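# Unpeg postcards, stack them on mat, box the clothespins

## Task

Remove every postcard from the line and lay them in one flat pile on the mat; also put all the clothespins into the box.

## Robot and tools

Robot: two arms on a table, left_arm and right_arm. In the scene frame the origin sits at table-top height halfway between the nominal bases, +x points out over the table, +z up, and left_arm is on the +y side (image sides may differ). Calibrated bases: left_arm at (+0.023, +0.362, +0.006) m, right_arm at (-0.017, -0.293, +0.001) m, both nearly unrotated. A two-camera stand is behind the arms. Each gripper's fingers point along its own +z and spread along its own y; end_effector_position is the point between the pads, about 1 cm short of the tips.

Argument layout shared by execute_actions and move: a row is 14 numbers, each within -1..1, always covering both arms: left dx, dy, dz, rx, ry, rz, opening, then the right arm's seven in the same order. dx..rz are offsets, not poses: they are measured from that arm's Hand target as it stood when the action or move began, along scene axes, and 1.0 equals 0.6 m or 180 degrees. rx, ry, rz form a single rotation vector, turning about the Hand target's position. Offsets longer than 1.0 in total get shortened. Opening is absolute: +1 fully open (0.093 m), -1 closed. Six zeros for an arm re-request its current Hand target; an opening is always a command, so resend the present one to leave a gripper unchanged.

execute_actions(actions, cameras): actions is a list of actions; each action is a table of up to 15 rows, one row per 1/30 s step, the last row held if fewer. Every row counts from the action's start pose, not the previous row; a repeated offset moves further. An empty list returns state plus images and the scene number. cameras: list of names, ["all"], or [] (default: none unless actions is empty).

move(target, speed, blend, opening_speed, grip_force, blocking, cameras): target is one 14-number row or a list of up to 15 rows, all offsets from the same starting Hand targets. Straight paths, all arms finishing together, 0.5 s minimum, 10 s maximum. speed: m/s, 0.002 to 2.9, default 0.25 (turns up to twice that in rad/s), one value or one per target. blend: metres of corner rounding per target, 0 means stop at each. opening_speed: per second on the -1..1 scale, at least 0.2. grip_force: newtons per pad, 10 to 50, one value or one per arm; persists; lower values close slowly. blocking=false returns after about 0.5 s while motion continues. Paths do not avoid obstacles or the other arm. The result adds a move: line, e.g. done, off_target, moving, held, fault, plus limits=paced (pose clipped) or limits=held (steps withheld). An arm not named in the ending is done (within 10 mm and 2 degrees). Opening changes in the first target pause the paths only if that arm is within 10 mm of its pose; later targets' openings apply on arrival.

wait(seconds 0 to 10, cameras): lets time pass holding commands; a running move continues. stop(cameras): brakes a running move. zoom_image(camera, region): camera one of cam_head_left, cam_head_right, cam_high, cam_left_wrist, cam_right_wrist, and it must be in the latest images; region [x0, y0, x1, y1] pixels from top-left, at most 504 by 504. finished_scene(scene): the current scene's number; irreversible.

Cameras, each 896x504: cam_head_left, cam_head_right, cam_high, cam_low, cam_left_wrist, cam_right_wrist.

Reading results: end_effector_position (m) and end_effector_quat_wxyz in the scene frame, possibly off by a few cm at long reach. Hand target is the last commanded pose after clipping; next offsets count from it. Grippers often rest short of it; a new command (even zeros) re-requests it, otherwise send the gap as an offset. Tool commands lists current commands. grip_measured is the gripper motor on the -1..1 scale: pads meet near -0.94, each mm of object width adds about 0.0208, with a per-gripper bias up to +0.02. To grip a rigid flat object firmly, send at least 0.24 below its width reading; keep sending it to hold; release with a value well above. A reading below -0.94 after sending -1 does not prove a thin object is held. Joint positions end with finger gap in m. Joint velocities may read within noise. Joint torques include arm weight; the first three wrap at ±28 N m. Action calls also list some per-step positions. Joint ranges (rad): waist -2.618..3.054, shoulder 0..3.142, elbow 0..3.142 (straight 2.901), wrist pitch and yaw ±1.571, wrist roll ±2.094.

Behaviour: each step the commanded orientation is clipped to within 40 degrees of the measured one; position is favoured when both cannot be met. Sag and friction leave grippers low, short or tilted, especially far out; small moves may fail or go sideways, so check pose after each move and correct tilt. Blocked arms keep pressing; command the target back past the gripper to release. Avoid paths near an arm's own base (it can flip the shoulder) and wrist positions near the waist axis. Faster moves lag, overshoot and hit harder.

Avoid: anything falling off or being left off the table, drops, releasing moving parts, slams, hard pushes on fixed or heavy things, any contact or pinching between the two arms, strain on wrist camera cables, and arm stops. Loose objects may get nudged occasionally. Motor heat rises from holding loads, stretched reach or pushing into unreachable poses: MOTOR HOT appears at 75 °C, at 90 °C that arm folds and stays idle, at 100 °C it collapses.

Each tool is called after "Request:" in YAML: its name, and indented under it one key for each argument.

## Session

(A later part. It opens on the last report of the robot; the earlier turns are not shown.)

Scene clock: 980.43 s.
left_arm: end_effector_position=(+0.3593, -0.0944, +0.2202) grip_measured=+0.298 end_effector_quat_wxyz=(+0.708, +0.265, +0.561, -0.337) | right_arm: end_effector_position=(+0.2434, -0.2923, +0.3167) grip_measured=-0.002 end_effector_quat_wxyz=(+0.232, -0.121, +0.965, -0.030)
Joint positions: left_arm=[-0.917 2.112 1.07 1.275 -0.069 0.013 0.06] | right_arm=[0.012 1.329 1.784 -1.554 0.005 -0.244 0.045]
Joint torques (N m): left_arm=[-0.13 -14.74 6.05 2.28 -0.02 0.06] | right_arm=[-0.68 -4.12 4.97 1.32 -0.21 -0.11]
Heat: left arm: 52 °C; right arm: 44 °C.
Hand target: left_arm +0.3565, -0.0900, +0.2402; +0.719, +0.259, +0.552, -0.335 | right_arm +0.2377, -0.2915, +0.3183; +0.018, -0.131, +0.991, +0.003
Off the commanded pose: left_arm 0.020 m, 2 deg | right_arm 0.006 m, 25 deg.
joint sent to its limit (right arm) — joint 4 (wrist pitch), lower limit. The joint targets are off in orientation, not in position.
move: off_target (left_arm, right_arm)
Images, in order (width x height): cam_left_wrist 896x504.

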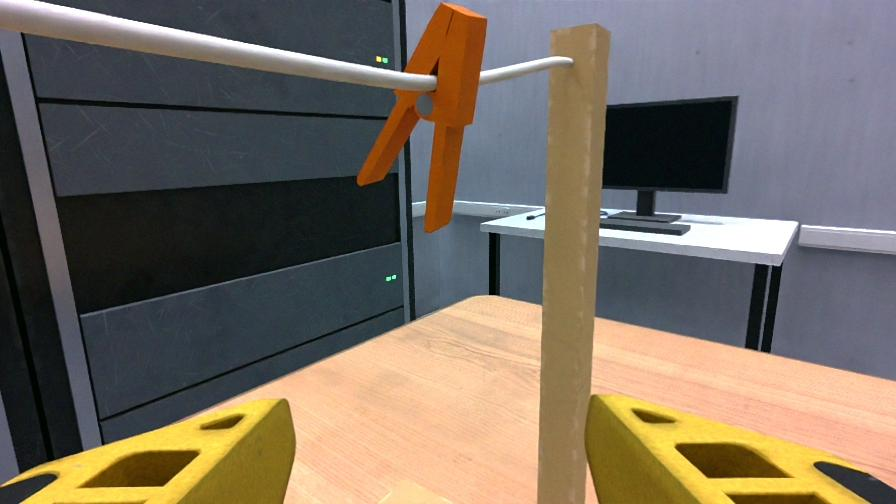

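Request:
move:
  target:
    - [0.015,0.01,0.066,0,0,0,0.3,0,0,0,0,0,0,0]
    - [0.085,-0.08,0.066,0,0,0,0.3,0,0,0,0,0,0,0]
  speed: 0.1
  cameras: ["cam_left_wrist"]

Scene clock: 994.37 s.
left_arm: end_effector_position=(+0.4006, -0.1342, +0.2795) grip_measured=+0.298 end_effector_quat_wxyz=(+0.717, +0.258, +0.553, -0.336) | right_arm: end_effector_position=(+0.2434, -0.2923, +0.3167) grip_measured=-0.002 end_effector_quat_wxyz=(+0.232, -0.121, +0.965, -0.030)
Joint positions: left_arm=[-0.897 2.165 1.428 0.995 -0.06 0.013 0.06] | right_arm=[0.012 1.329 1.784 -1.554 0.005 -0.244 0.045]
Joint torques (N m): left_arm=[0.69 -10.3 10.84 2.26 0.15 -0.03] | right_arm=[-0.58 -4 5.14 1.32 -0.25 -0.05]
Heat: left arm: 49 °C; right arm: 44 °C.
Hand target: left_arm +0.4074, -0.1381, +0.2796; +0.718, +0.259, +0.552, -0.335 | right_arm +0.2377, -0.2915, +0.3183; +0.018, -0.131, +0.991, +0.003
Off the commanded pose: left_arm 0.008 m, 0 deg | right_arm 0.006 m, 25 deg.
joint sent to its limit (right arm) — joint 4 (wrist pitch), lower limit. The joint targets are off in orientation, not in position.
move: off_target (right_arm)
Images, in order (width x height): cam_left_wrist 896x504.

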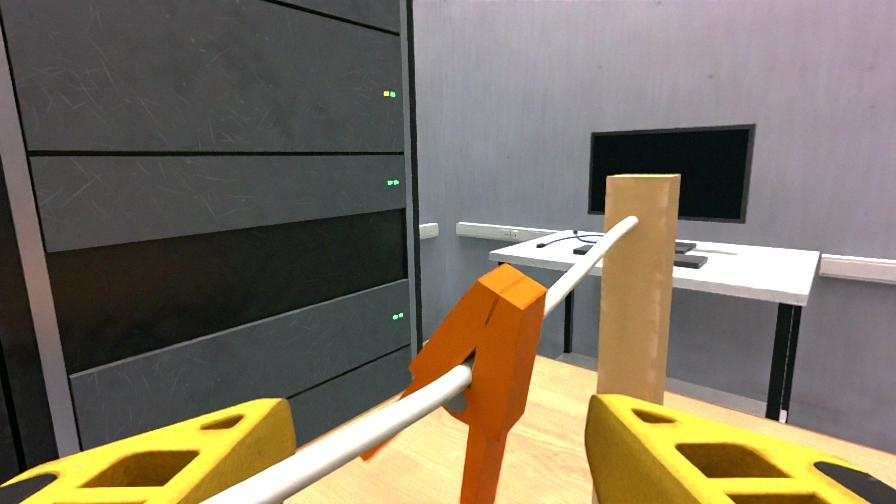

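Request:
move:
  target: [0,0,-0.045,0,0,0,0.3,0,0,0,0,0,0,0]
  speed: 0.1
  cameras: ["cam_left_wrist"]

Scene clock: 1003.27 s.
left_arm: end_effector_position=(+0.4038, -0.1385, +0.2571) grip_measured=+0.298 end_effector_quat_wxyz=(+0.715, +0.259, +0.556, -0.335) | right_arm: end_effector_position=(+0.2434, -0.2923, +0.3167) grip_measured=-0.002 end_effector_quat_wxyz=(+0.232, -0.121, +0.965, -0.030)
Joint positions: left_arm=[-0.897 2.219 1.428 1.041 -0.06 0.013 0.06] | right_arm=[0.012 1.329 1.784 -1.554 0.005 -0.244 0.045]
Joint torques (N m): left_arm=[0.62 -10.7 7.9 2.74 0.17 -0.03] | right_arm=[-0.69 -4.14 5.15 1.32 -0.2 -0.11]
Heat: left arm: 51 °C; right arm: 44 °C.
Hand target: left_arm +0.4075, -0.1381, +0.2525; +0.718, +0.259, +0.552, -0.335 | right_arm +0.2377, -0.2915, +0.3183; +0.018, -0.131, +0.991, +0.003
Off the commanded pose: left_arm 0.006 m, 1 deg | right_arm 0.006 m, 25 deg.
joint sent to its limit (right arm) — joint 4 (wrist pitch), lower limit. The joint targets are off in orientation, not in position.
move: off_target (right_arm)
Images, in order (width x height): cam_left_wrist 896x504.

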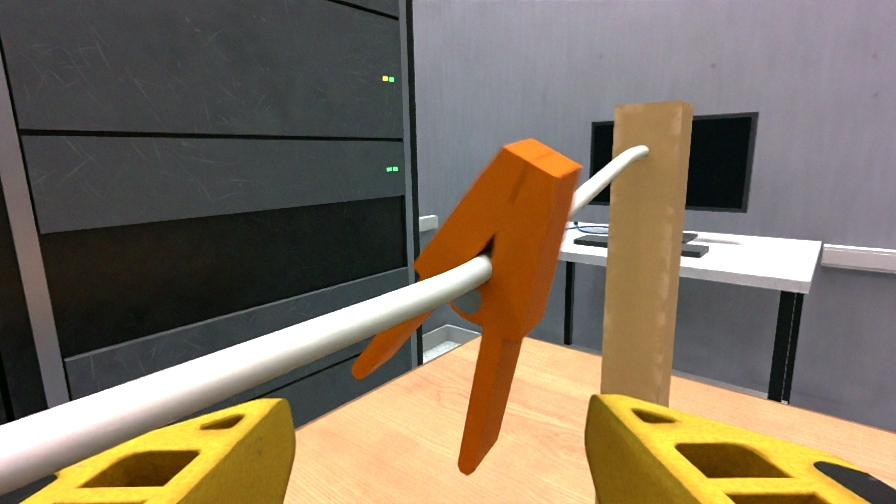

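Request:
move:
  target:
    - [0.014,-0.021,0.002,0,0,0,0.3,0,0,0,0,0,0,0]
    - [0.014,-0.021,0.002,0,0,0,-0.95,0,0,0,0,0,0,0]
  speed: 0.1
  opening_speed: 1
  cameras: ["cam_left_wrist","cam_low"]

Request:
zoom_image:
  camera: "cam_low"
  region: [280, 80, 460, 220]

Scene clock: 1012.37 s.
left_arm: end_effector_position=(+0.4072, -0.1491, +0.2582) grip_measured=-0.947 end_effector_quat_wxyz=(+0.717, +0.263, +0.547, -0.343) | right_arm: end_effector_position=(+0.2434, -0.2923, +0.3167) grip_measured=-0.002 end_effector_quat_wxyz=(+0.232, -0.121, +0.965, -0.030)
Joint positions: left_arm=[-0.898 2.262 1.49 1.038 -0.041 0.013 0] | right_arm=[0.012 1.329 1.784 -1.554 0.005 -0.244 0.045]
Joint torques (N m): left_arm=[0.64 -10.77 10.09 2.25 -0.04 -0.04] | right_arm=[-0.66 -4 5.11 1.34 -0.24 -0.11]
Heat: left arm: 52 °C; right arm: 44 °C.
Hand target: left_arm +0.4159, -0.1507, +0.2538; +0.718, +0.259, +0.552, -0.335 | right_arm +0.2377, -0.2915, +0.3183; +0.018, -0.131, +0.991, +0.003
Off the commanded pose: left_arm 0.010 m, 1 deg | right_arm 0.006 m, 25 deg.
joint sent to its limit (right arm) — joint 4 (wrist pitch), lower limit. The joint targets are off in orientation, not in position.
move: off_target (right_arm)
Images, in order (width x height): cam_low 896x504, cam_left_wrist 896x504.

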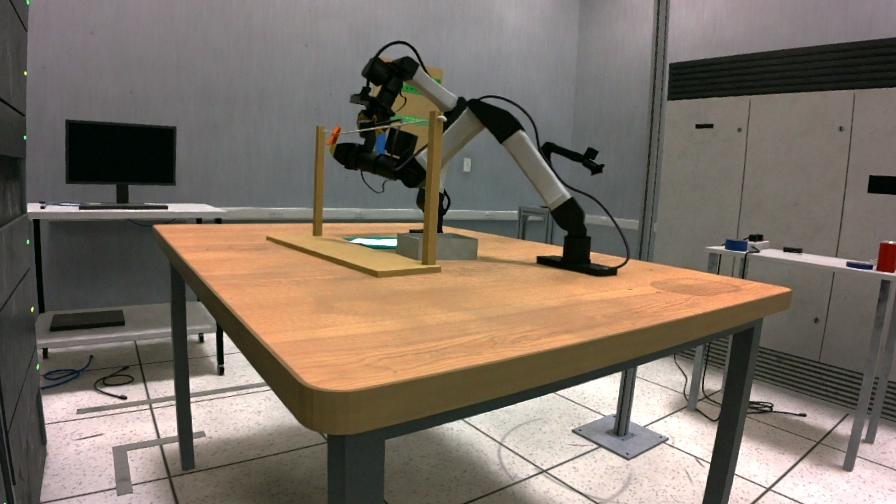

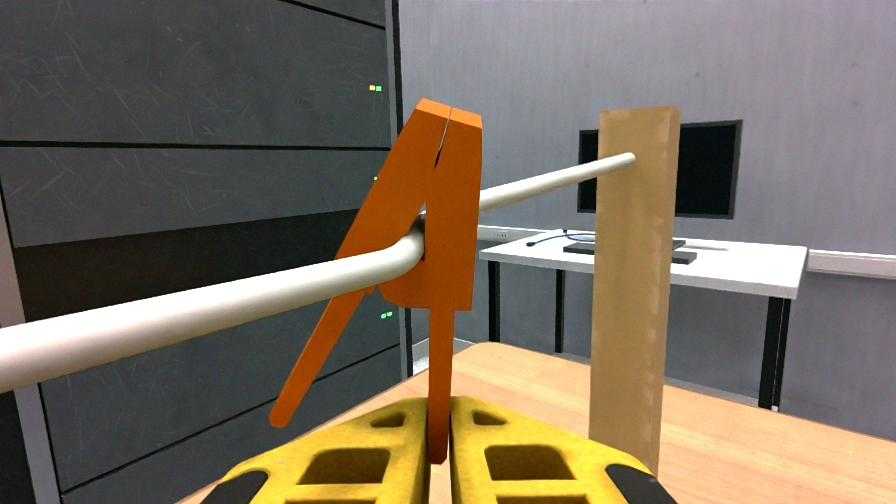

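Scaled by 2.800 from the camera's 896x504 image, which has a finer 1280x720 frame.

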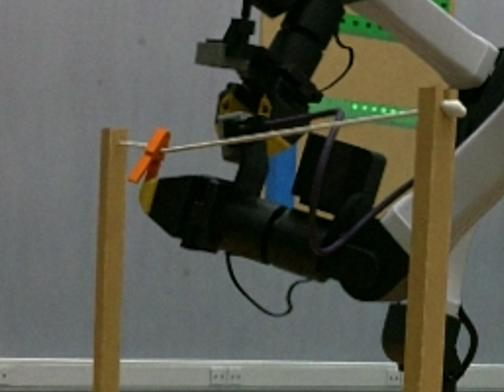

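Request:
move:
  target:
    - [0,0,0,0,0,0,0.2,0,0,0,0,0,0,0]
    - [-0.042,0.05,0,0,0,0,0.6,0,0,0,0,0,0,0]
  speed: 0.1
  opening_speed: 1
  cameras: ["cam_left_wrist"]

Scene clock: 1023.33 s.
left_arm: end_effector_position=(+0.3949, -0.1305, +0.2233) grip_measured=+0.598 end_effector_quat_wxyz=(+0.699, +0.273, +0.571, -0.331) | right_arm: end_effector_position=(+0.2434, -0.2923, +0.3167) grip_measured=-0.002 end_effector_quat_wxyz=(+0.232, -0.121, +0.965, -0.030)
Joint positions: left_arm=[-0.898 2.221 1.325 1.095 -0.047 0.013 0.074] | right_arm=[0.012 1.329 1.784 -1.554 0.005 -0.244 0.045]
Joint torques (N m): left_arm=[0.16 -16.84 5.79 2.74 -0.04 -0.01] | right_arm=[-0.55 -4.05 5.01 1.33 -0.25 -0.09]
Heat: left arm: 55 °C; right arm: 44 °C.
Hand target: left_arm +0.3907, -0.1207, +0.2536; +0.718, +0.259, +0.552, -0.335 | right_arm +0.2377, -0.2915, +0.3183; +0.018, -0.131, +0.991, +0.003
Off the commanded pose: left_arm 0.032 m, 4 deg | right_arm 0.006 m, 25 deg.
joint sent to its limit (right arm) — joint 4 (wrist pitch), lower limit. The joint targets are off in orientation, not in position.
move: off_target (left_arm, right_arm); target 2's new opening was sent with left_arm's hand 0.032 m and 4 deg from that target
Images, in order (width x height): cam_left_wrist 896x504.

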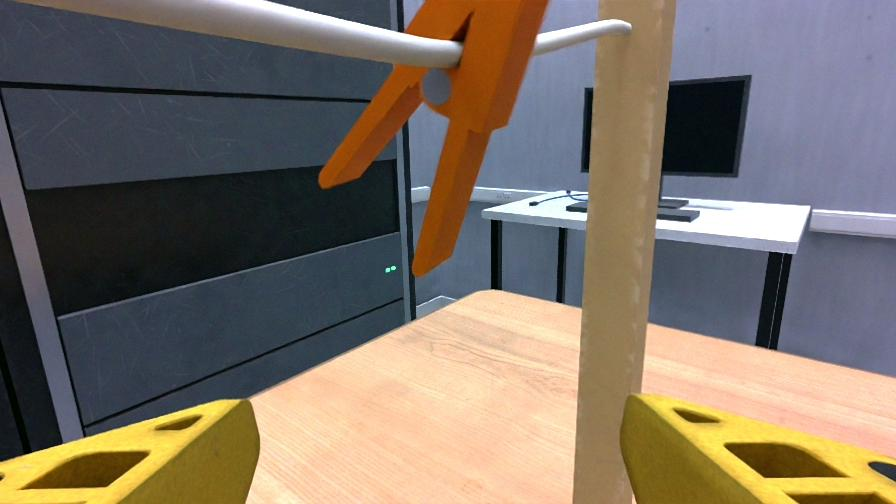

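Request:
move:
  target: [-0.015,0.028,0.045,0.088,-0.104,0.03,0.6,0,0,0,0,0,0,0]
  speed: 0.1
  cameras: ["cam_left_wrist"]

Scene clock: 1037.80 s.
left_arm: end_effector_position=(+0.3844, -0.1133, +0.2586) grip_measured=+0.598 end_effector_quat_wxyz=(+0.761, +0.384, +0.491, -0.178) | right_arm: end_effector_position=(+0.2434, -0.2923, +0.3167) grip_measured=-0.002 end_effector_quat_wxyz=(+0.232, -0.121, +0.965, -0.030)
Joint positions: left_arm=[-0.892 2.099 1.258 1.066 -0.038 0.442 0.074] | right_arm=[0.012 1.329 1.784 -1.554 0.005 -0.244 0.045]
Joint torques (N m): left_arm=[0.72 -16.09 6.11 2.33 0.15 0.03] | right_arm=[-0.7 -4.14 5.04 1.33 -0.23 -0.07]
Heat: left arm: 66 °C; right arm: 44 °C.
Hand target: left_arm +0.3816, -0.1039, +0.2808; +0.771, +0.379, +0.481, -0.176 | right_arm +0.2377, -0.2915, +0.3183; +0.018, -0.131, +0.991, +0.003
Off the commanded pose: left_arm 0.024 m, 2 deg | right_arm 0.006 m, 25 deg.
joint sent to its limit (right arm) — joint 4 (wrist pitch), lower limit. The joint targets are off in orientation, not in position.
move: off_target (left_arm, right_arm)
Images, in order (width x height): cam_left_wrist 896x504.

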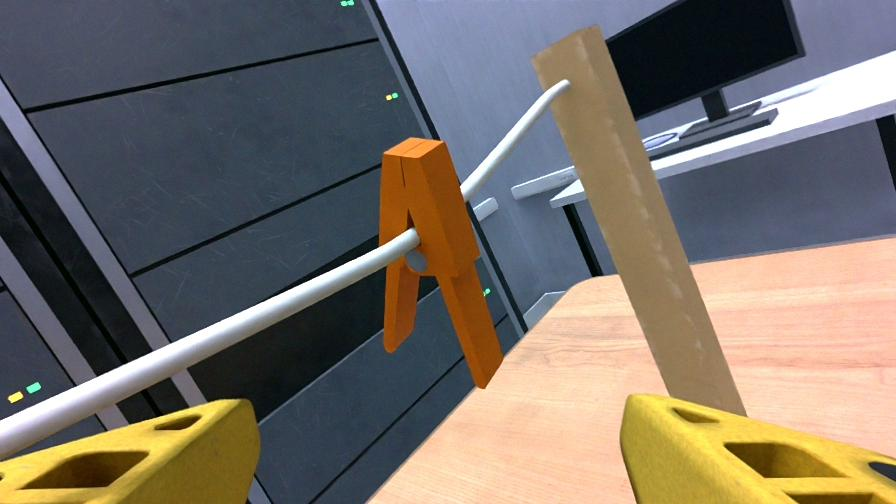

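Request:
move:
  target:
    - [0.042,-0.061,0.0,0,0,0,0.6,0,0,0,0,0,0,0]
    - [0.042,-0.061,0.0,0,0,0,-0.95,0,0,0,0,0,0,0]
  speed: 0.1
  opening_speed: 1.2
  cameras: ["cam_left_wrist"]

Scene clock: 1048.17 s.
left_arm: end_effector_position=(+0.4010, -0.1369, +0.2788) grip_measured=-0.947 end_effector_quat_wxyz=(+0.768, +0.380, +0.483, -0.180) | right_arm: end_effector_position=(+0.2434, -0.2923, +0.3167) grip_measured=-0.002 end_effector_quat_wxyz=(+0.232, -0.121, +0.965, -0.030)
Joint positions: left_arm=[-0.892 2.166 1.439 0.973 -0.034 0.445 0] | right_arm=[0.012 1.329 1.784 -1.554 0.005 -0.244 0.045]
Joint torques (N m): left_arm=[0.49 -10.47 10.8 2.32 0.07 0] | right_arm=[-0.66 -4.15 5.14 1.32 -0.22 -0.11]
Heat: left arm: 68 °C; right arm: 44 °C.
Hand target: left_arm +0.4069, -0.1405, +0.2807; +0.771, +0.379, +0.481, -0.176 | right_arm +0.2377, -0.2915, +0.3183; +0.018, -0.131, +0.991, +0.003
Off the commanded pose: left_arm 0.007 m, 1 deg | right_arm 0.006 m, 25 deg.
joint sent to its limit (right arm) — joint 4 (wrist pitch), lower limit. The joint targets are off in orientation, not in position.
move: off_target (right_arm)
Images, in order (width x height): cam_left_wrist 896x504.

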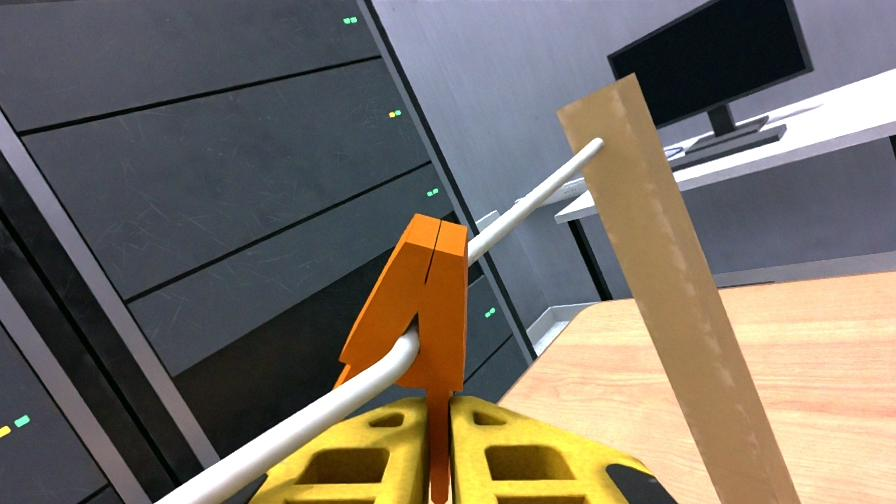

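Request:
move:
  target:
    - [0,0,0,0,0,0,0.6,0,0,0,0,0,0,0]
    - [-0.03,0.04,0.0,0,0,0,0.6,0,0,0,0,0,0,0]
    - [-0.01,0.05,0.0,0,0,0,0.6,0,0,0,0,0,0,0]
    - [0.045,-0.022,0.003,0,0,0,0.6,0,0,0,0,0,0,0]
  speed: 0.1
  cameras: ["cam_left_wrist"]

Scene clock: 1058.77 s.
left_arm: end_effector_position=(+0.4305, -0.1482, +0.2814) grip_measured=+0.598 end_effector_quat_wxyz=(+0.770, +0.378, +0.484, -0.174) | right_arm: end_effector_position=(+0.2434, -0.2923, +0.3167) grip_measured=-0.002 end_effector_quat_wxyz=(+0.232, -0.121, +0.965, -0.030)
Joint positions: left_arm=[-0.861 2.257 1.602 0.903 -0.013 0.445 0.074] | right_arm=[0.012 1.329 1.784 -1.554 0.005 -0.244 0.045]
Joint torques (N m): left_arm=[0.24 -11.33 11.19 2.28 0.12 -0.05] | right_arm=[-0.72 -4.12 4.97 1.31 -0.26 -0.08]
Heat: left arm: 66 °C; right arm: 44 °C.
Hand target: left_arm +0.4339, -0.1537, +0.2827; +0.771, +0.379, +0.480, -0.176 | right_arm +0.2377, -0.2915, +0.3183; +0.018, -0.131, +0.991, +0.003
Off the commanded pose: left_arm 0.007 m, 0 deg | right_arm 0.006 m, 25 deg.
joint sent to its limit (right arm) — joint 4 (wrist pitch), lower limit. The joint targets are off in orientation, not in position.
move: off_target (right_arm)
Images, in order (width x height): cam_left_wrist 896x504.

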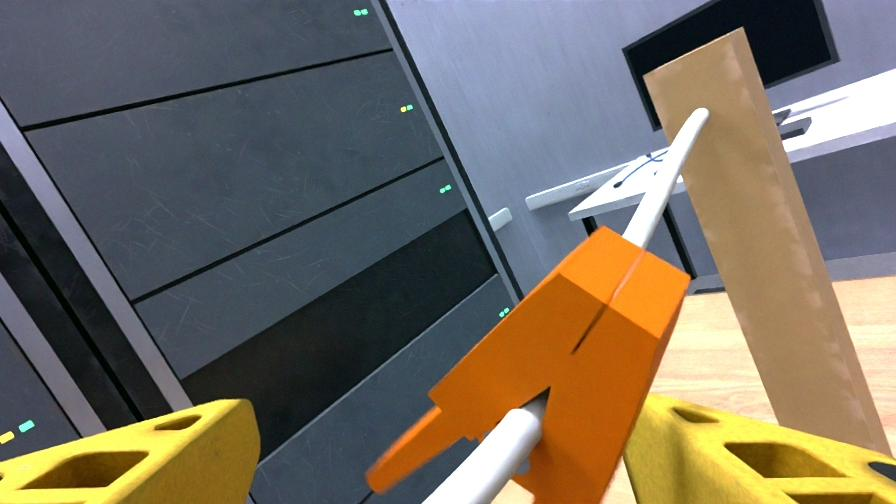

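Request:
execute_actions:
  actions: []

Scene clock: 1087.47 s.
left_arm: end_effector_position=(+0.4305, -0.1483, +0.2811) grip_measured=+0.598 end_effector_quat_wxyz=(+0.769, +0.379, +0.484, -0.174) | right_arm: end_effector_position=(+0.2434, -0.2923, +0.3167) grip_measured=-0.002 end_effector_quat_wxyz=(+0.232, -0.121, +0.965, -0.030)
Joint positions: left_arm=[-0.861 2.257 1.602 0.902 -0.013 0.445 0.074] | right_arm=[0.012 1.329 1.784 -1.554 0.005 -0.244 0.045]
Joint velocities: within noise
Joint torques (N m): left_arm=[0.23 -11.25 11.18 2.28 0.14 -0.06] | right_arm=[-0.51 -4.15 5.12 1.32 -0.2 -0.08]
Heat: left arm: 61 °C; right arm: 44 °C.
Hand target: left_arm +0.4339, -0.1537, +0.2826; +0.771, +0.379, +0.481, -0.176 | right_arm +0.2377, -0.2915, +0.3183; +0.018, -0.131, +0.991, +0.003
Tool commands: left_gripper/opening=+0.6 right_gripper/opening=+0.0
Off the commanded pose: left_arm 0.007 m, 0 deg | right_arm 0.006 m, 25 deg.

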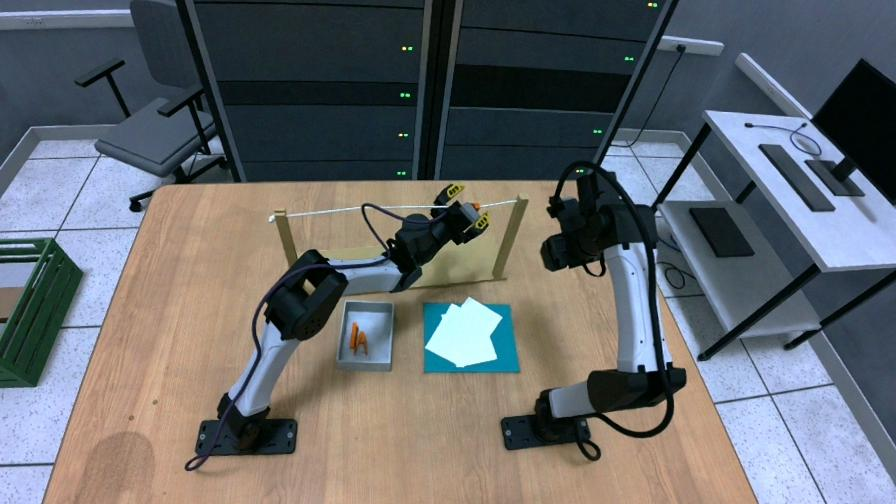

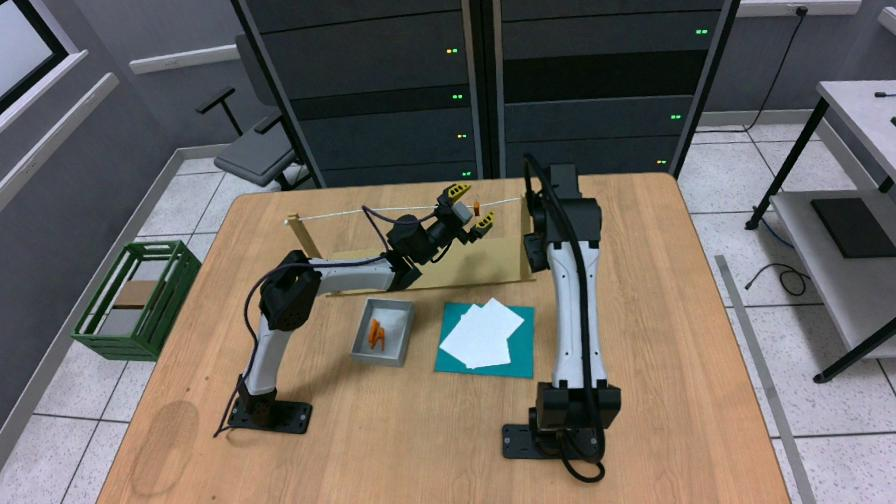

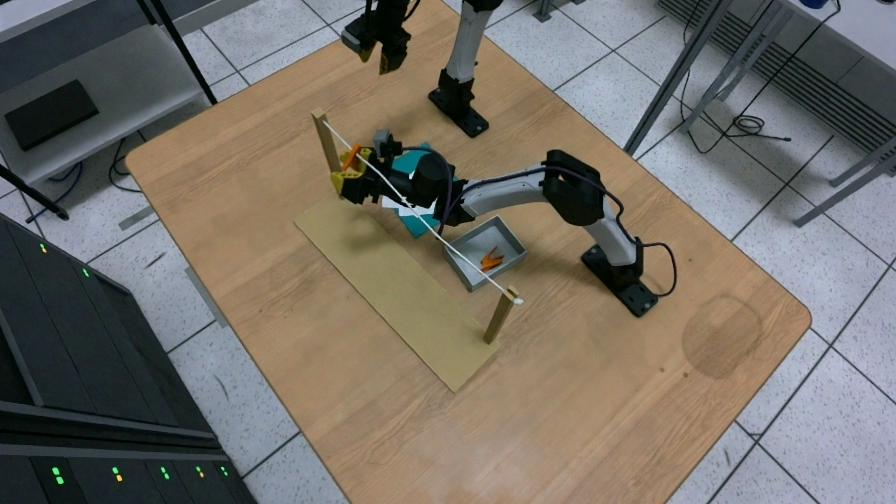

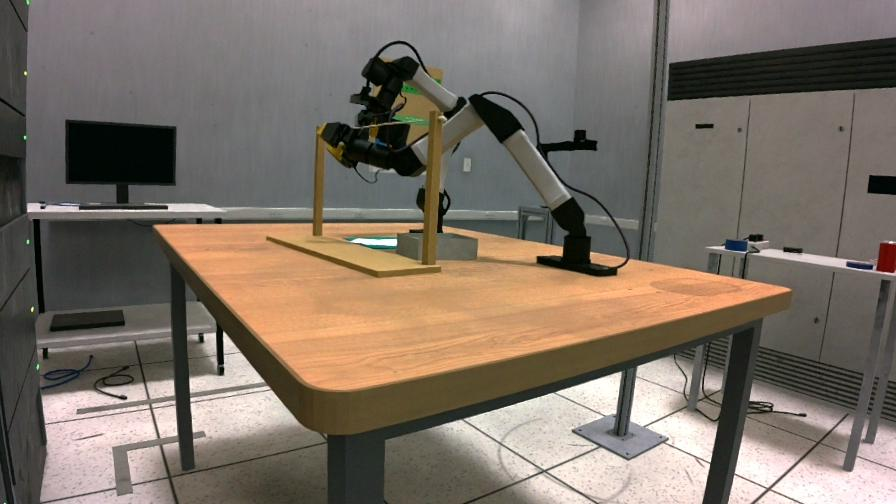

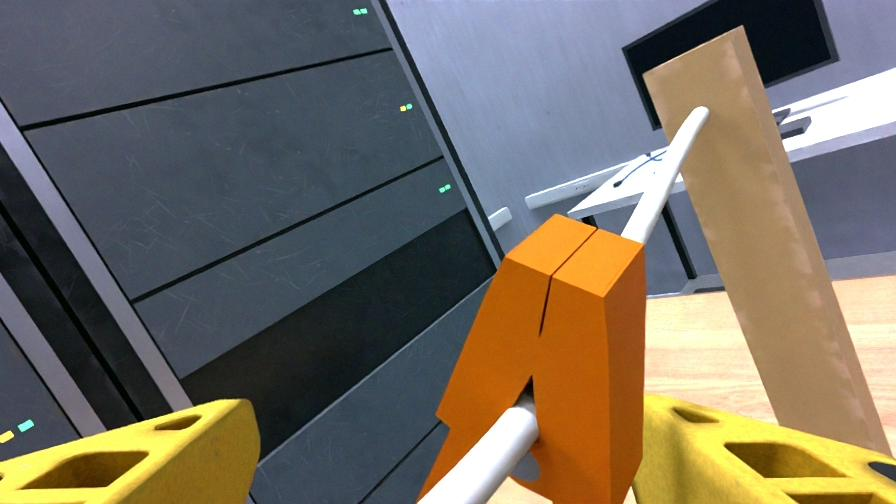

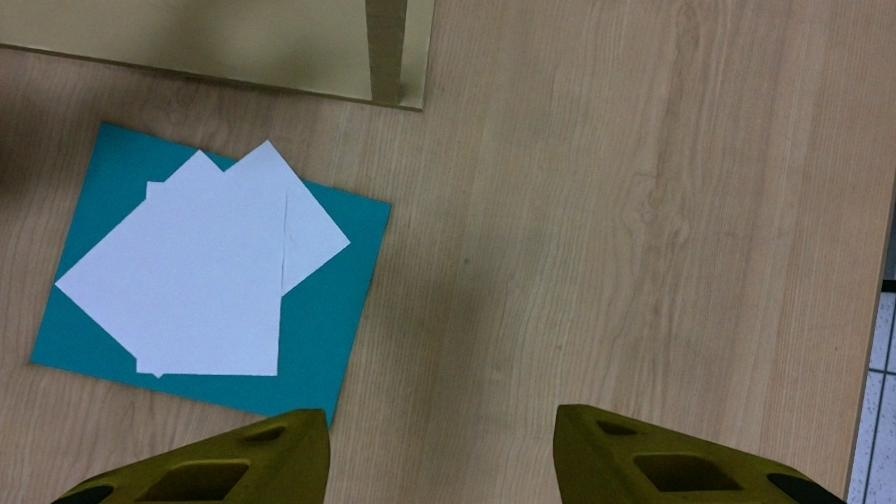

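Request:
move:
  target: [-0.01,-0.008,-0.035,0,0,0,0.6,0,0,0,0,0,0,0]
  speed: 0.08
  cameras: ["cam_left_wrist","cam_head_right"]

Scene clock: 1103.00 s.
left_arm: end_effector_position=(+0.4286, -0.1547, +0.2649) grip_measured=+0.598 end_effector_quat_wxyz=(+0.766, +0.383, +0.485, -0.177) | right_arm: end_effector_position=(+0.2434, -0.2923, +0.3167) grip_measured=-0.002 end_effector_quat_wxyz=(+0.232, -0.121, +0.965, -0.030)
Joint positions: left_arm=[-0.869 2.292 1.602 0.928 -0.013 0.445 0.074] | right_arm=[0.012 1.329 1.784 -1.554 0.005 -0.244 0.045]
Joint torques (N m): left_arm=[-0.4 -11.45 8.72 2.76 0 -0.03] | right_arm=[-0.72 -3.97 4.92 1.36 -0.24 -0.13]
Heat: left arm: 60 °C; right arm: 44 °C.
Hand target: left_arm +0.4280, -0.1585, +0.2615; +0.771, +0.379, +0.481, -0.176 | right_arm +0.2377, -0.2915, +0.3183; +0.018, -0.131, +0.991, +0.003
Off the commanded pose: left_arm 0.005 m, 1 deg | right_arm 0.006 m, 25 deg.
joint sent to its limit (right arm) — joint 4 (wrist pitch), lower limit. The joint targets are off in orientation, not in position.
move: off_target (right_arm)
Images, in order (width x height): cam_head_right 896x504, cam_left_wrist 896x504.

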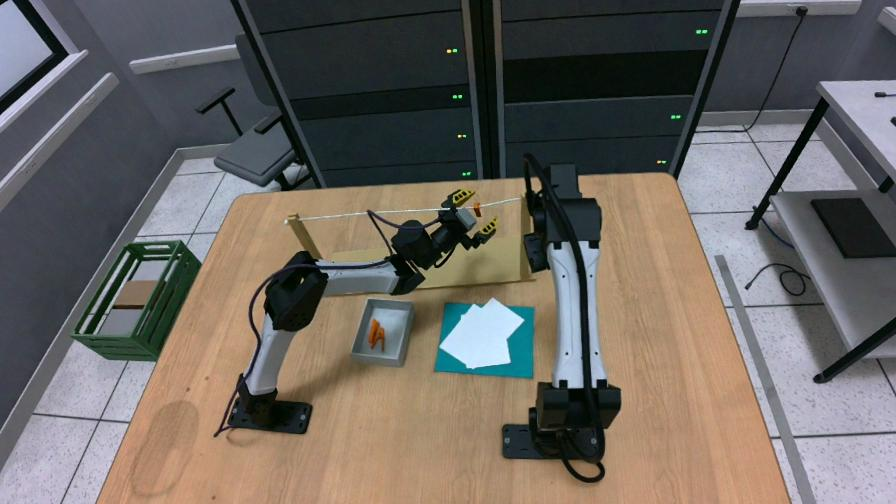

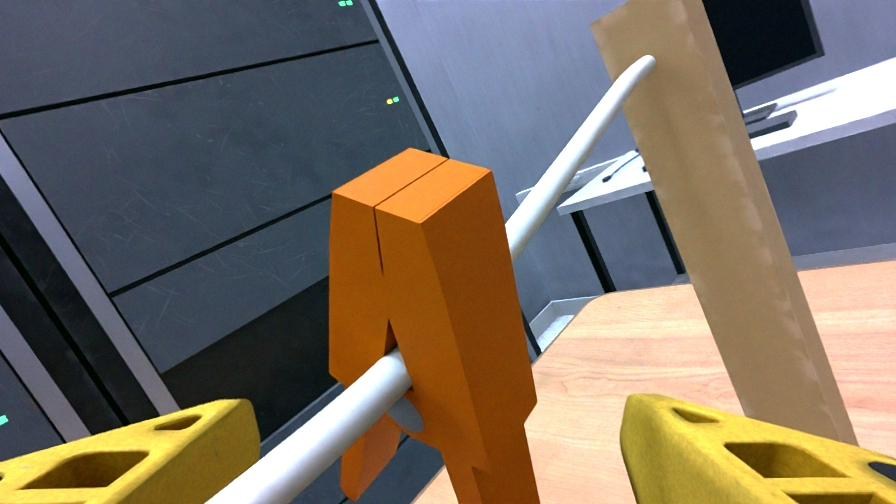

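Request:
move:
  target: [0.008,-0.014,-0.024,0,0,0,0.4,0,0,0,0,0,0,0]
  speed: 0.08
  cameras: ["cam_left_wrist"]

Request:
move:
  target: [0,0,0,0,0,0,0,0,0,0,0,0,0,0]
  opening_speed: 1
  cameras: ["cam_left_wrist"]

Scene clock: 1109.50 s.
left_arm: end_effector_position=(+0.4333, -0.1607, +0.2380) grip_measured=+0.402 end_effector_quat_wxyz=(+0.758, +0.390, +0.493, -0.175) | right_arm: end_effector_position=(+0.2434, -0.2923, +0.3167) grip_measured=-0.002 end_effector_quat_wxyz=(+0.232, -0.121, +0.965, -0.030)
Joint positions: left_arm=[-0.869 2.35 1.615 0.946 -0.013 0.445 0.065] | right_arm=[0.012 1.329 1.784 -1.554 0.005 -0.244 0.045]
Joint torques (N m): left_arm=[-0.57 -11.79 10.95 2.75 -0.02 -0.03] | right_arm=[-0.72 -3.99 4.94 1.31 -0.22 -0.11]
Heat: left arm: 60 °C; right arm: 44 °C.
Hand target: left_arm +0.4327, -0.1668, +0.2473; +0.771, +0.379, +0.481, -0.176 | right_arm +0.2377, -0.2915, +0.3183; +0.018, -0.131, +0.991, +0.003
Off the commanded pose: left_arm 0.011 m, 2 deg | right_arm 0.006 m, 25 deg.
joint sent to its limit (right arm) — joint 4 (wrist pitch), lower limit. The joint targets are off in orientation, not in position.
move: off_target (left_arm, right_arm)
Images, in order (width x height): cam_left_wrist 896x504.

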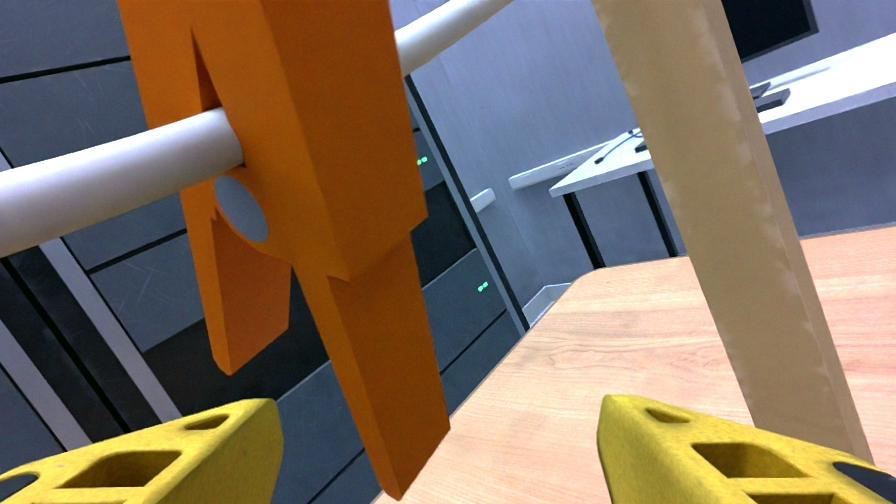

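Scene clock: 1110.13 s.
left_arm: end_effector_position=(+0.4333, -0.1607, +0.2380) grip_measured=+0.002 end_effector_quat_wxyz=(+0.758, +0.390, +0.493, -0.175) | right_arm: end_effector_position=(+0.2434, -0.2923, +0.3167) grip_measured=-0.002 end_effector_quat_wxyz=(+0.232, -0.121, +0.965, -0.030)
Joint positions: left_arm=[-0.869 2.35 1.615 0.946 -0.013 0.445 0.045] | right_arm=[0.012 1.329 1.784 -1.554 0.005 -0.244 0.045]
Joint torques (N m): left_arm=[-0.49 -11.78 10.89 2.76 -0.03 -0.01] | right_arm=[-0.64 -4.05 5.14 1.27 -0.24 -0.06]
Heat: left arm: 60 °C; right arm: 44 °C.
Hand target: left_arm +0.4327, -0.1668, +0.2473; +0.771, +0.379, +0.481, -0.176 | right_arm +0.2377, -0.2915, +0.3183; +0.018, -0.131, +0.991, +0.003
Off the commanded pose: left_arm 0.011 m, 2 deg | right_arm 0.006 m, 25 deg.
joint sent to its limit (right arm) — joint 4 (wrist pitch), lower limit. The joint targets are off in orientation, not in position.
move: off_target (left_arm, right_arm)
Images, in order (width x height): cam_left_wrist 896x504.

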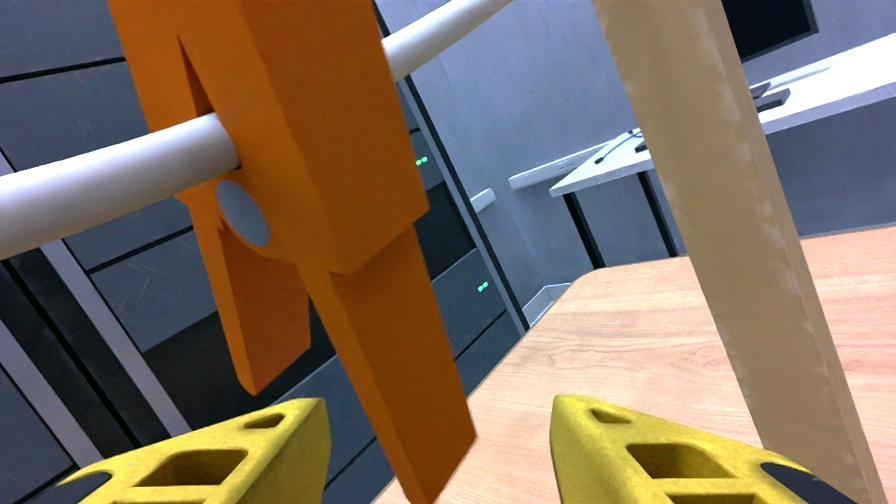

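Request:
move:
  target: [0.025,-0.007,0.022,0,0,0,0.35,0,0,0,0,0,0,0]
  speed: 0.08
  cameras: ["cam_left_wrist"]

Scene clock: 1116.73 s.
left_arm: end_effector_position=(+0.4396, -0.1688, +0.2610) grip_measured=+0.348 end_effector_quat_wxyz=(+0.769, +0.380, +0.481, -0.178) | right_arm: end_effector_position=(+0.2434, -0.2923, +0.3167) grip_measured=-0.002 end_effector_quat_wxyz=(+0.232, -0.121, +0.965, -0.030)
Joint positions: left_arm=[-0.869 2.37 1.714 0.907 -0.013 0.445 0.062] | right_arm=[0.012 1.329 1.784 -1.554 0.005 -0.244 0.045]
Joint torques (N m): left_arm=[0.81 -11.74 11.43 2.29 0.13 -0.07] | right_arm=[-0.69 -4.1 5.19 1.3 -0.24 -0.13]
Heat: left arm: 62 °C; right arm: 44 °C.
Hand target: left_arm +0.4478, -0.1711, +0.2603; +0.771, +0.379, +0.481, -0.176 | right_arm +0.2377, -0.2915, +0.3183; +0.018, -0.131, +0.991, +0.003
Off the commanded pose: left_arm 0.008 m, 0 deg | right_arm 0.006 m, 25 deg.
joint sent to its limit (right arm) — joint 4 (wrist pitch), lower limit. The joint targets are off in orientation, not in position.
move: off_target (right_arm)
Images, in order (width x height): cam_left_wrist 896x504.

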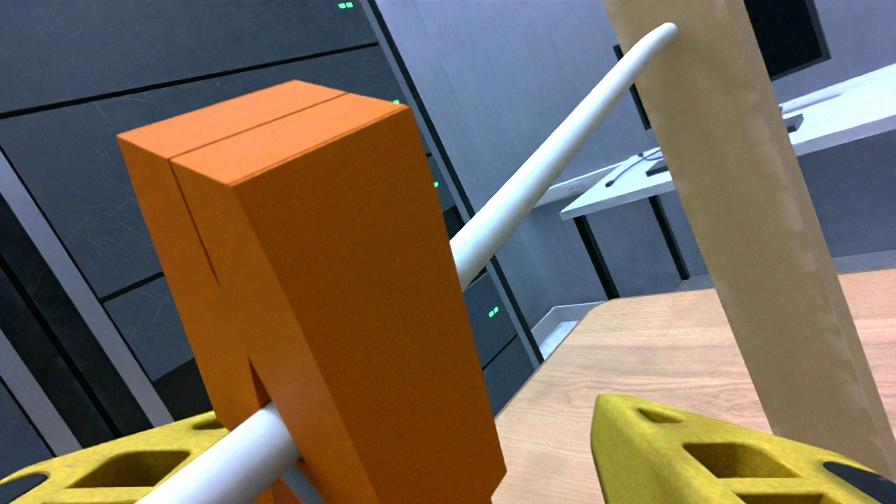

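Request:
move:
  target: [0.01,0.008,-0.018,0,0,0,0.4,0,0,0,0,0,0,0]
  speed: 0.08
  cameras: ["cam_left_wrist"]

Scene clock: 1124.10 s.
left_arm: end_effector_position=(+0.4487, -0.1652, +0.2470) grip_measured=+0.398 end_effector_quat_wxyz=(+0.764, +0.385, +0.488, -0.173) | right_arm: end_effector_position=(+0.2434, -0.2923, +0.3167) grip_measured=-0.002 end_effector_quat_wxyz=(+0.232, -0.121, +0.965, -0.030)
Joint positions: left_arm=[-0.852 2.392 1.714 0.907 -0.001 0.445 0.064] | right_arm=[0.012 1.329 1.784 -1.554 0.005 -0.244 0.045]
Joint torques (N m): left_arm=[0.72 -11.99 10.43 2.69 0.15 -0.07] | right_arm=[-0.64 -4.05 5.05 1.34 -0.26 -0.1]
Heat: left arm: 61 °C; right arm: 44 °C.
Hand target: left_arm +0.4537, -0.1663, +0.2496; +0.771, +0.379, +0.481, -0.176 | right_arm +0.2377, -0.2915, +0.3183; +0.018, -0.131, +0.991, +0.003
Off the commanded pose: left_arm 0.006 m, 1 deg | right_arm 0.006 m, 25 deg.
joint sent to its limit (right arm) — joint 4 (wrist pitch), lower limit. The joint targets are off in orientation, not in position.
move: off_target (right_arm)
Images, in order (width x height): cam_left_wrist 896x504.

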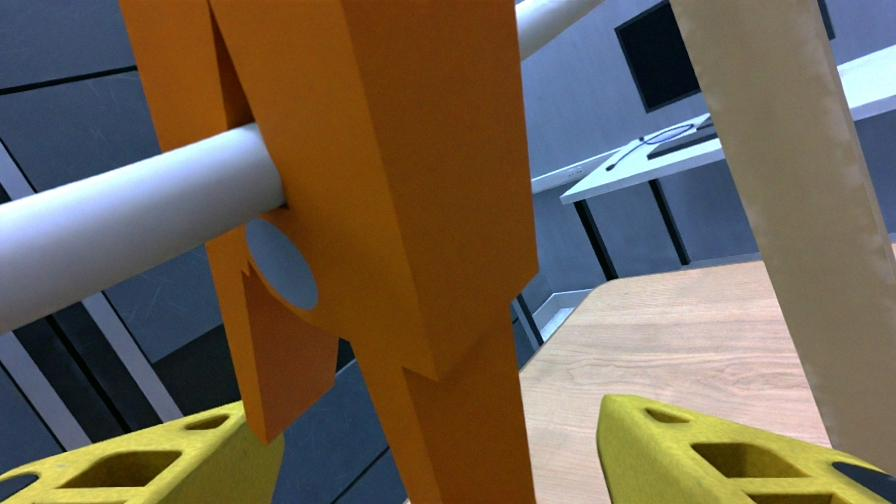

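Request:
move:
  target: [0.0,0.0,0.013,0,0,0,0.4,0,0,0,0,0,0,0]
  speed: 0.08
  cameras: ["cam_left_wrist"]

Request:
move:
  target: [0,0,0,0,0,0,-0.3,0,0,0,0,0,0,0]
  opening_speed: 1
  cameras: ["cam_left_wrist"]

Scene clock: 1130.87 s.
left_arm: end_effector_position=(+0.4486, -0.1653, +0.2470) grip_measured=+0.398 end_effector_quat_wxyz=(+0.764, +0.385, +0.488, -0.174) | right_arm: end_effector_position=(+0.2434, -0.2923, +0.3167) grip_measured=-0.002 end_effector_quat_wxyz=(+0.232, -0.121, +0.965, -0.030)
Joint positions: left_arm=[-0.852 2.392 1.714 0.907 -0.001 0.445 0.064] | right_arm=[0.012 1.329 1.784 -1.554 0.005 -0.244 0.045]
Joint torques (N m): left_arm=[0.68 -13.29 10.99 2.42 0.17 -0.1] | right_arm=[-0.57 -3.99 5.09 1.31 -0.2 -0.11]
Heat: left arm: 61 °C; right arm: 43 °C.
Hand target: left_arm +0.4537, -0.1663, +0.2574; +0.771, +0.379, +0.481, -0.176 | right_arm +0.2377, -0.2915, +0.3183; +0.018, -0.131, +0.991, +0.003
Off the commanded pose: left_arm 0.012 m, 1 deg | right_arm 0.006 m, 25 deg.
joint sent to its limit (right arm) — joint 4 (wrist pitch), lower limit. The joint targets are off in orientation, not in position.
move: off_target (left_arm, right_arm)
Images, in order (width x height): cam_left_wrist 896x504.

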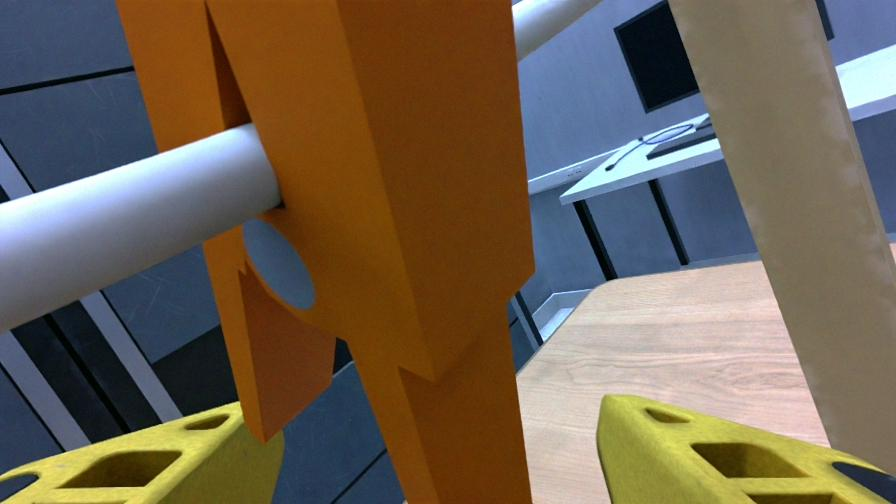

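Scene clock: 1131.80 s.
left_arm: end_effector_position=(+0.4486, -0.1654, +0.2470) grip_measured=-0.298 end_effector_quat_wxyz=(+0.764, +0.385, +0.488, -0.174) | right_arm: end_effector_position=(+0.2434, -0.2923, +0.3167) grip_measured=-0.002 end_effector_quat_wxyz=(+0.232, -0.121, +0.965, -0.030)
Joint positions: left_arm=[-0.852 2.392 1.714 0.907 0 0.445 0.031] | right_arm=[0.012 1.329 1.784 -1.554 0.005 -0.244 0.045]
Joint torques (N m): left_arm=[0.65 -13.3 10.96 2.4 0.14 -0.1] | right_arm=[-0.73 -3.99 5.19 1.3 -0.21 -0.11]
Heat: left arm: 61 °C; right arm: 43 °C.
Hand target: left_arm +0.4537, -0.1663, +0.2574; +0.771, +0.379, +0.481, -0.176 | right_arm +0.2377, -0.2915, +0.3183; +0.018, -0.131, +0.991, +0.003
Off the commanded pose: left_arm 0.012 m, 1 deg | right_arm 0.006 m, 25 deg.
joint sent to its limit (right arm) — joint 4 (wrist pitch), lower limit. The joint targets are off in orientation, not in position.
move: off_target (left_arm, right_arm)
Images, in order (width x height): cam_left_wrist 896x504.

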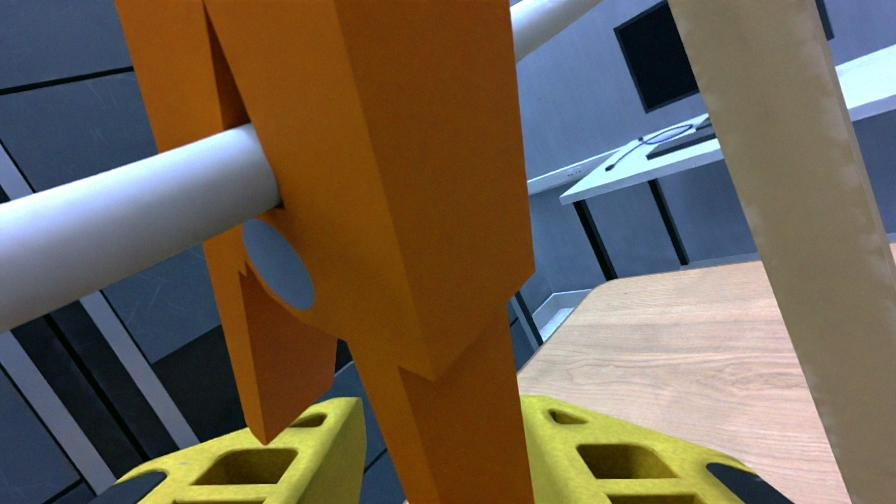

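Request:
move:
  target: [0.008,0.008,0.0,0,0,0,0.45,0,0,0,0,0,0,0]
  speed: 0.08

Request:
move:
  target: [0.0,0.0,0.008,0,0,0,0.45,0,0,0,0,0,0,0]
  speed: 0.08
  cameras: ["cam_left_wrist"]

Scene clock: 1136.13 s.
left_arm: end_effector_position=(+0.4539, -0.1610, +0.2470) grip_measured=+0.448 end_effector_quat_wxyz=(+0.764, +0.386, +0.488, -0.172) | right_arm: end_effector_position=(+0.2434, -0.2923, +0.3167) grip_measured=-0.002 end_effector_quat_wxyz=(+0.232, -0.121, +0.965, -0.030)
Joint positions: left_arm=[-0.84 2.392 1.714 0.907 0.011 0.445 0.067] | right_arm=[0.012 1.329 1.784 -1.554 0.005 -0.244 0.045]
Joint torques (N m): left_arm=[0.68 -13.55 10.71 2.43 0.16 -0.13] | right_arm=[-0.62 -3.99 5.07 1.33 -0.22 -0.11]
Heat: left arm: 61 °C; right arm: 43 °C.
Hand target: left_arm +0.4585, -0.1615, +0.2574; +0.771, +0.379, +0.481, -0.176 | right_arm +0.2377, -0.2915, +0.3183; +0.018, -0.131, +0.991, +0.003
Off the commanded pose: left_arm 0.011 m, 1 deg | right_arm 0.006 m, 25 deg.
joint sent to its limit (right arm) — joint 4 (wrist pitch), lower limit. The joint targets are off in orientation, not in position.
move: off_target (left_arm, right_arm)

Scene clock: 1136.83 s.
left_arm: end_effector_position=(+0.4539, -0.1612, +0.2465) grip_measured=+0.448 end_effector_quat_wxyz=(+0.763, +0.386, +0.488, -0.172) | right_arm: end_effector_position=(+0.2434, -0.2923, +0.3167) grip_measured=-0.002 end_effector_quat_wxyz=(+0.232, -0.121, +0.965, -0.030)
Joint positions: left_arm=[-0.84 2.392 1.714 0.904 0.012 0.445 0.067] | right_arm=[0.012 1.329 1.784 -1.554 0.005 -0.244 0.045]
Joint torques (N m): left_arm=[0.64 -14.28 10.96 2.3 0.16 -0.12] | right_arm=[-0.61 -4 5.3 1.31 -0.21 -0.12]
Heat: left arm: 61 °C; right arm: 43 °C.
Hand target: left_arm +0.4585, -0.1615, +0.2622; +0.771, +0.379, +0.481, -0.176 | right_arm +0.2377, -0.2915, +0.3183; +0.018, -0.131, +0.991, +0.003
Off the commanded pose: left_arm 0.016 m, 2 deg | right_arm 0.006 m, 25 deg.
joint sent to its limit (right arm) — joint 4 (wrist pitch), lower limit. The joint targets are off in orientation, not in position.
move: off_target (left_arm, right_arm)
Images, in order (width x height): cam_left_wrist 896x504.

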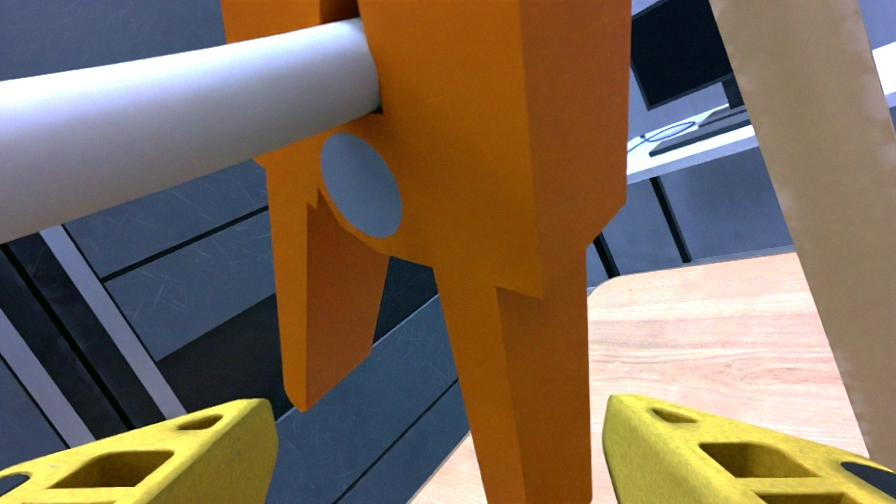

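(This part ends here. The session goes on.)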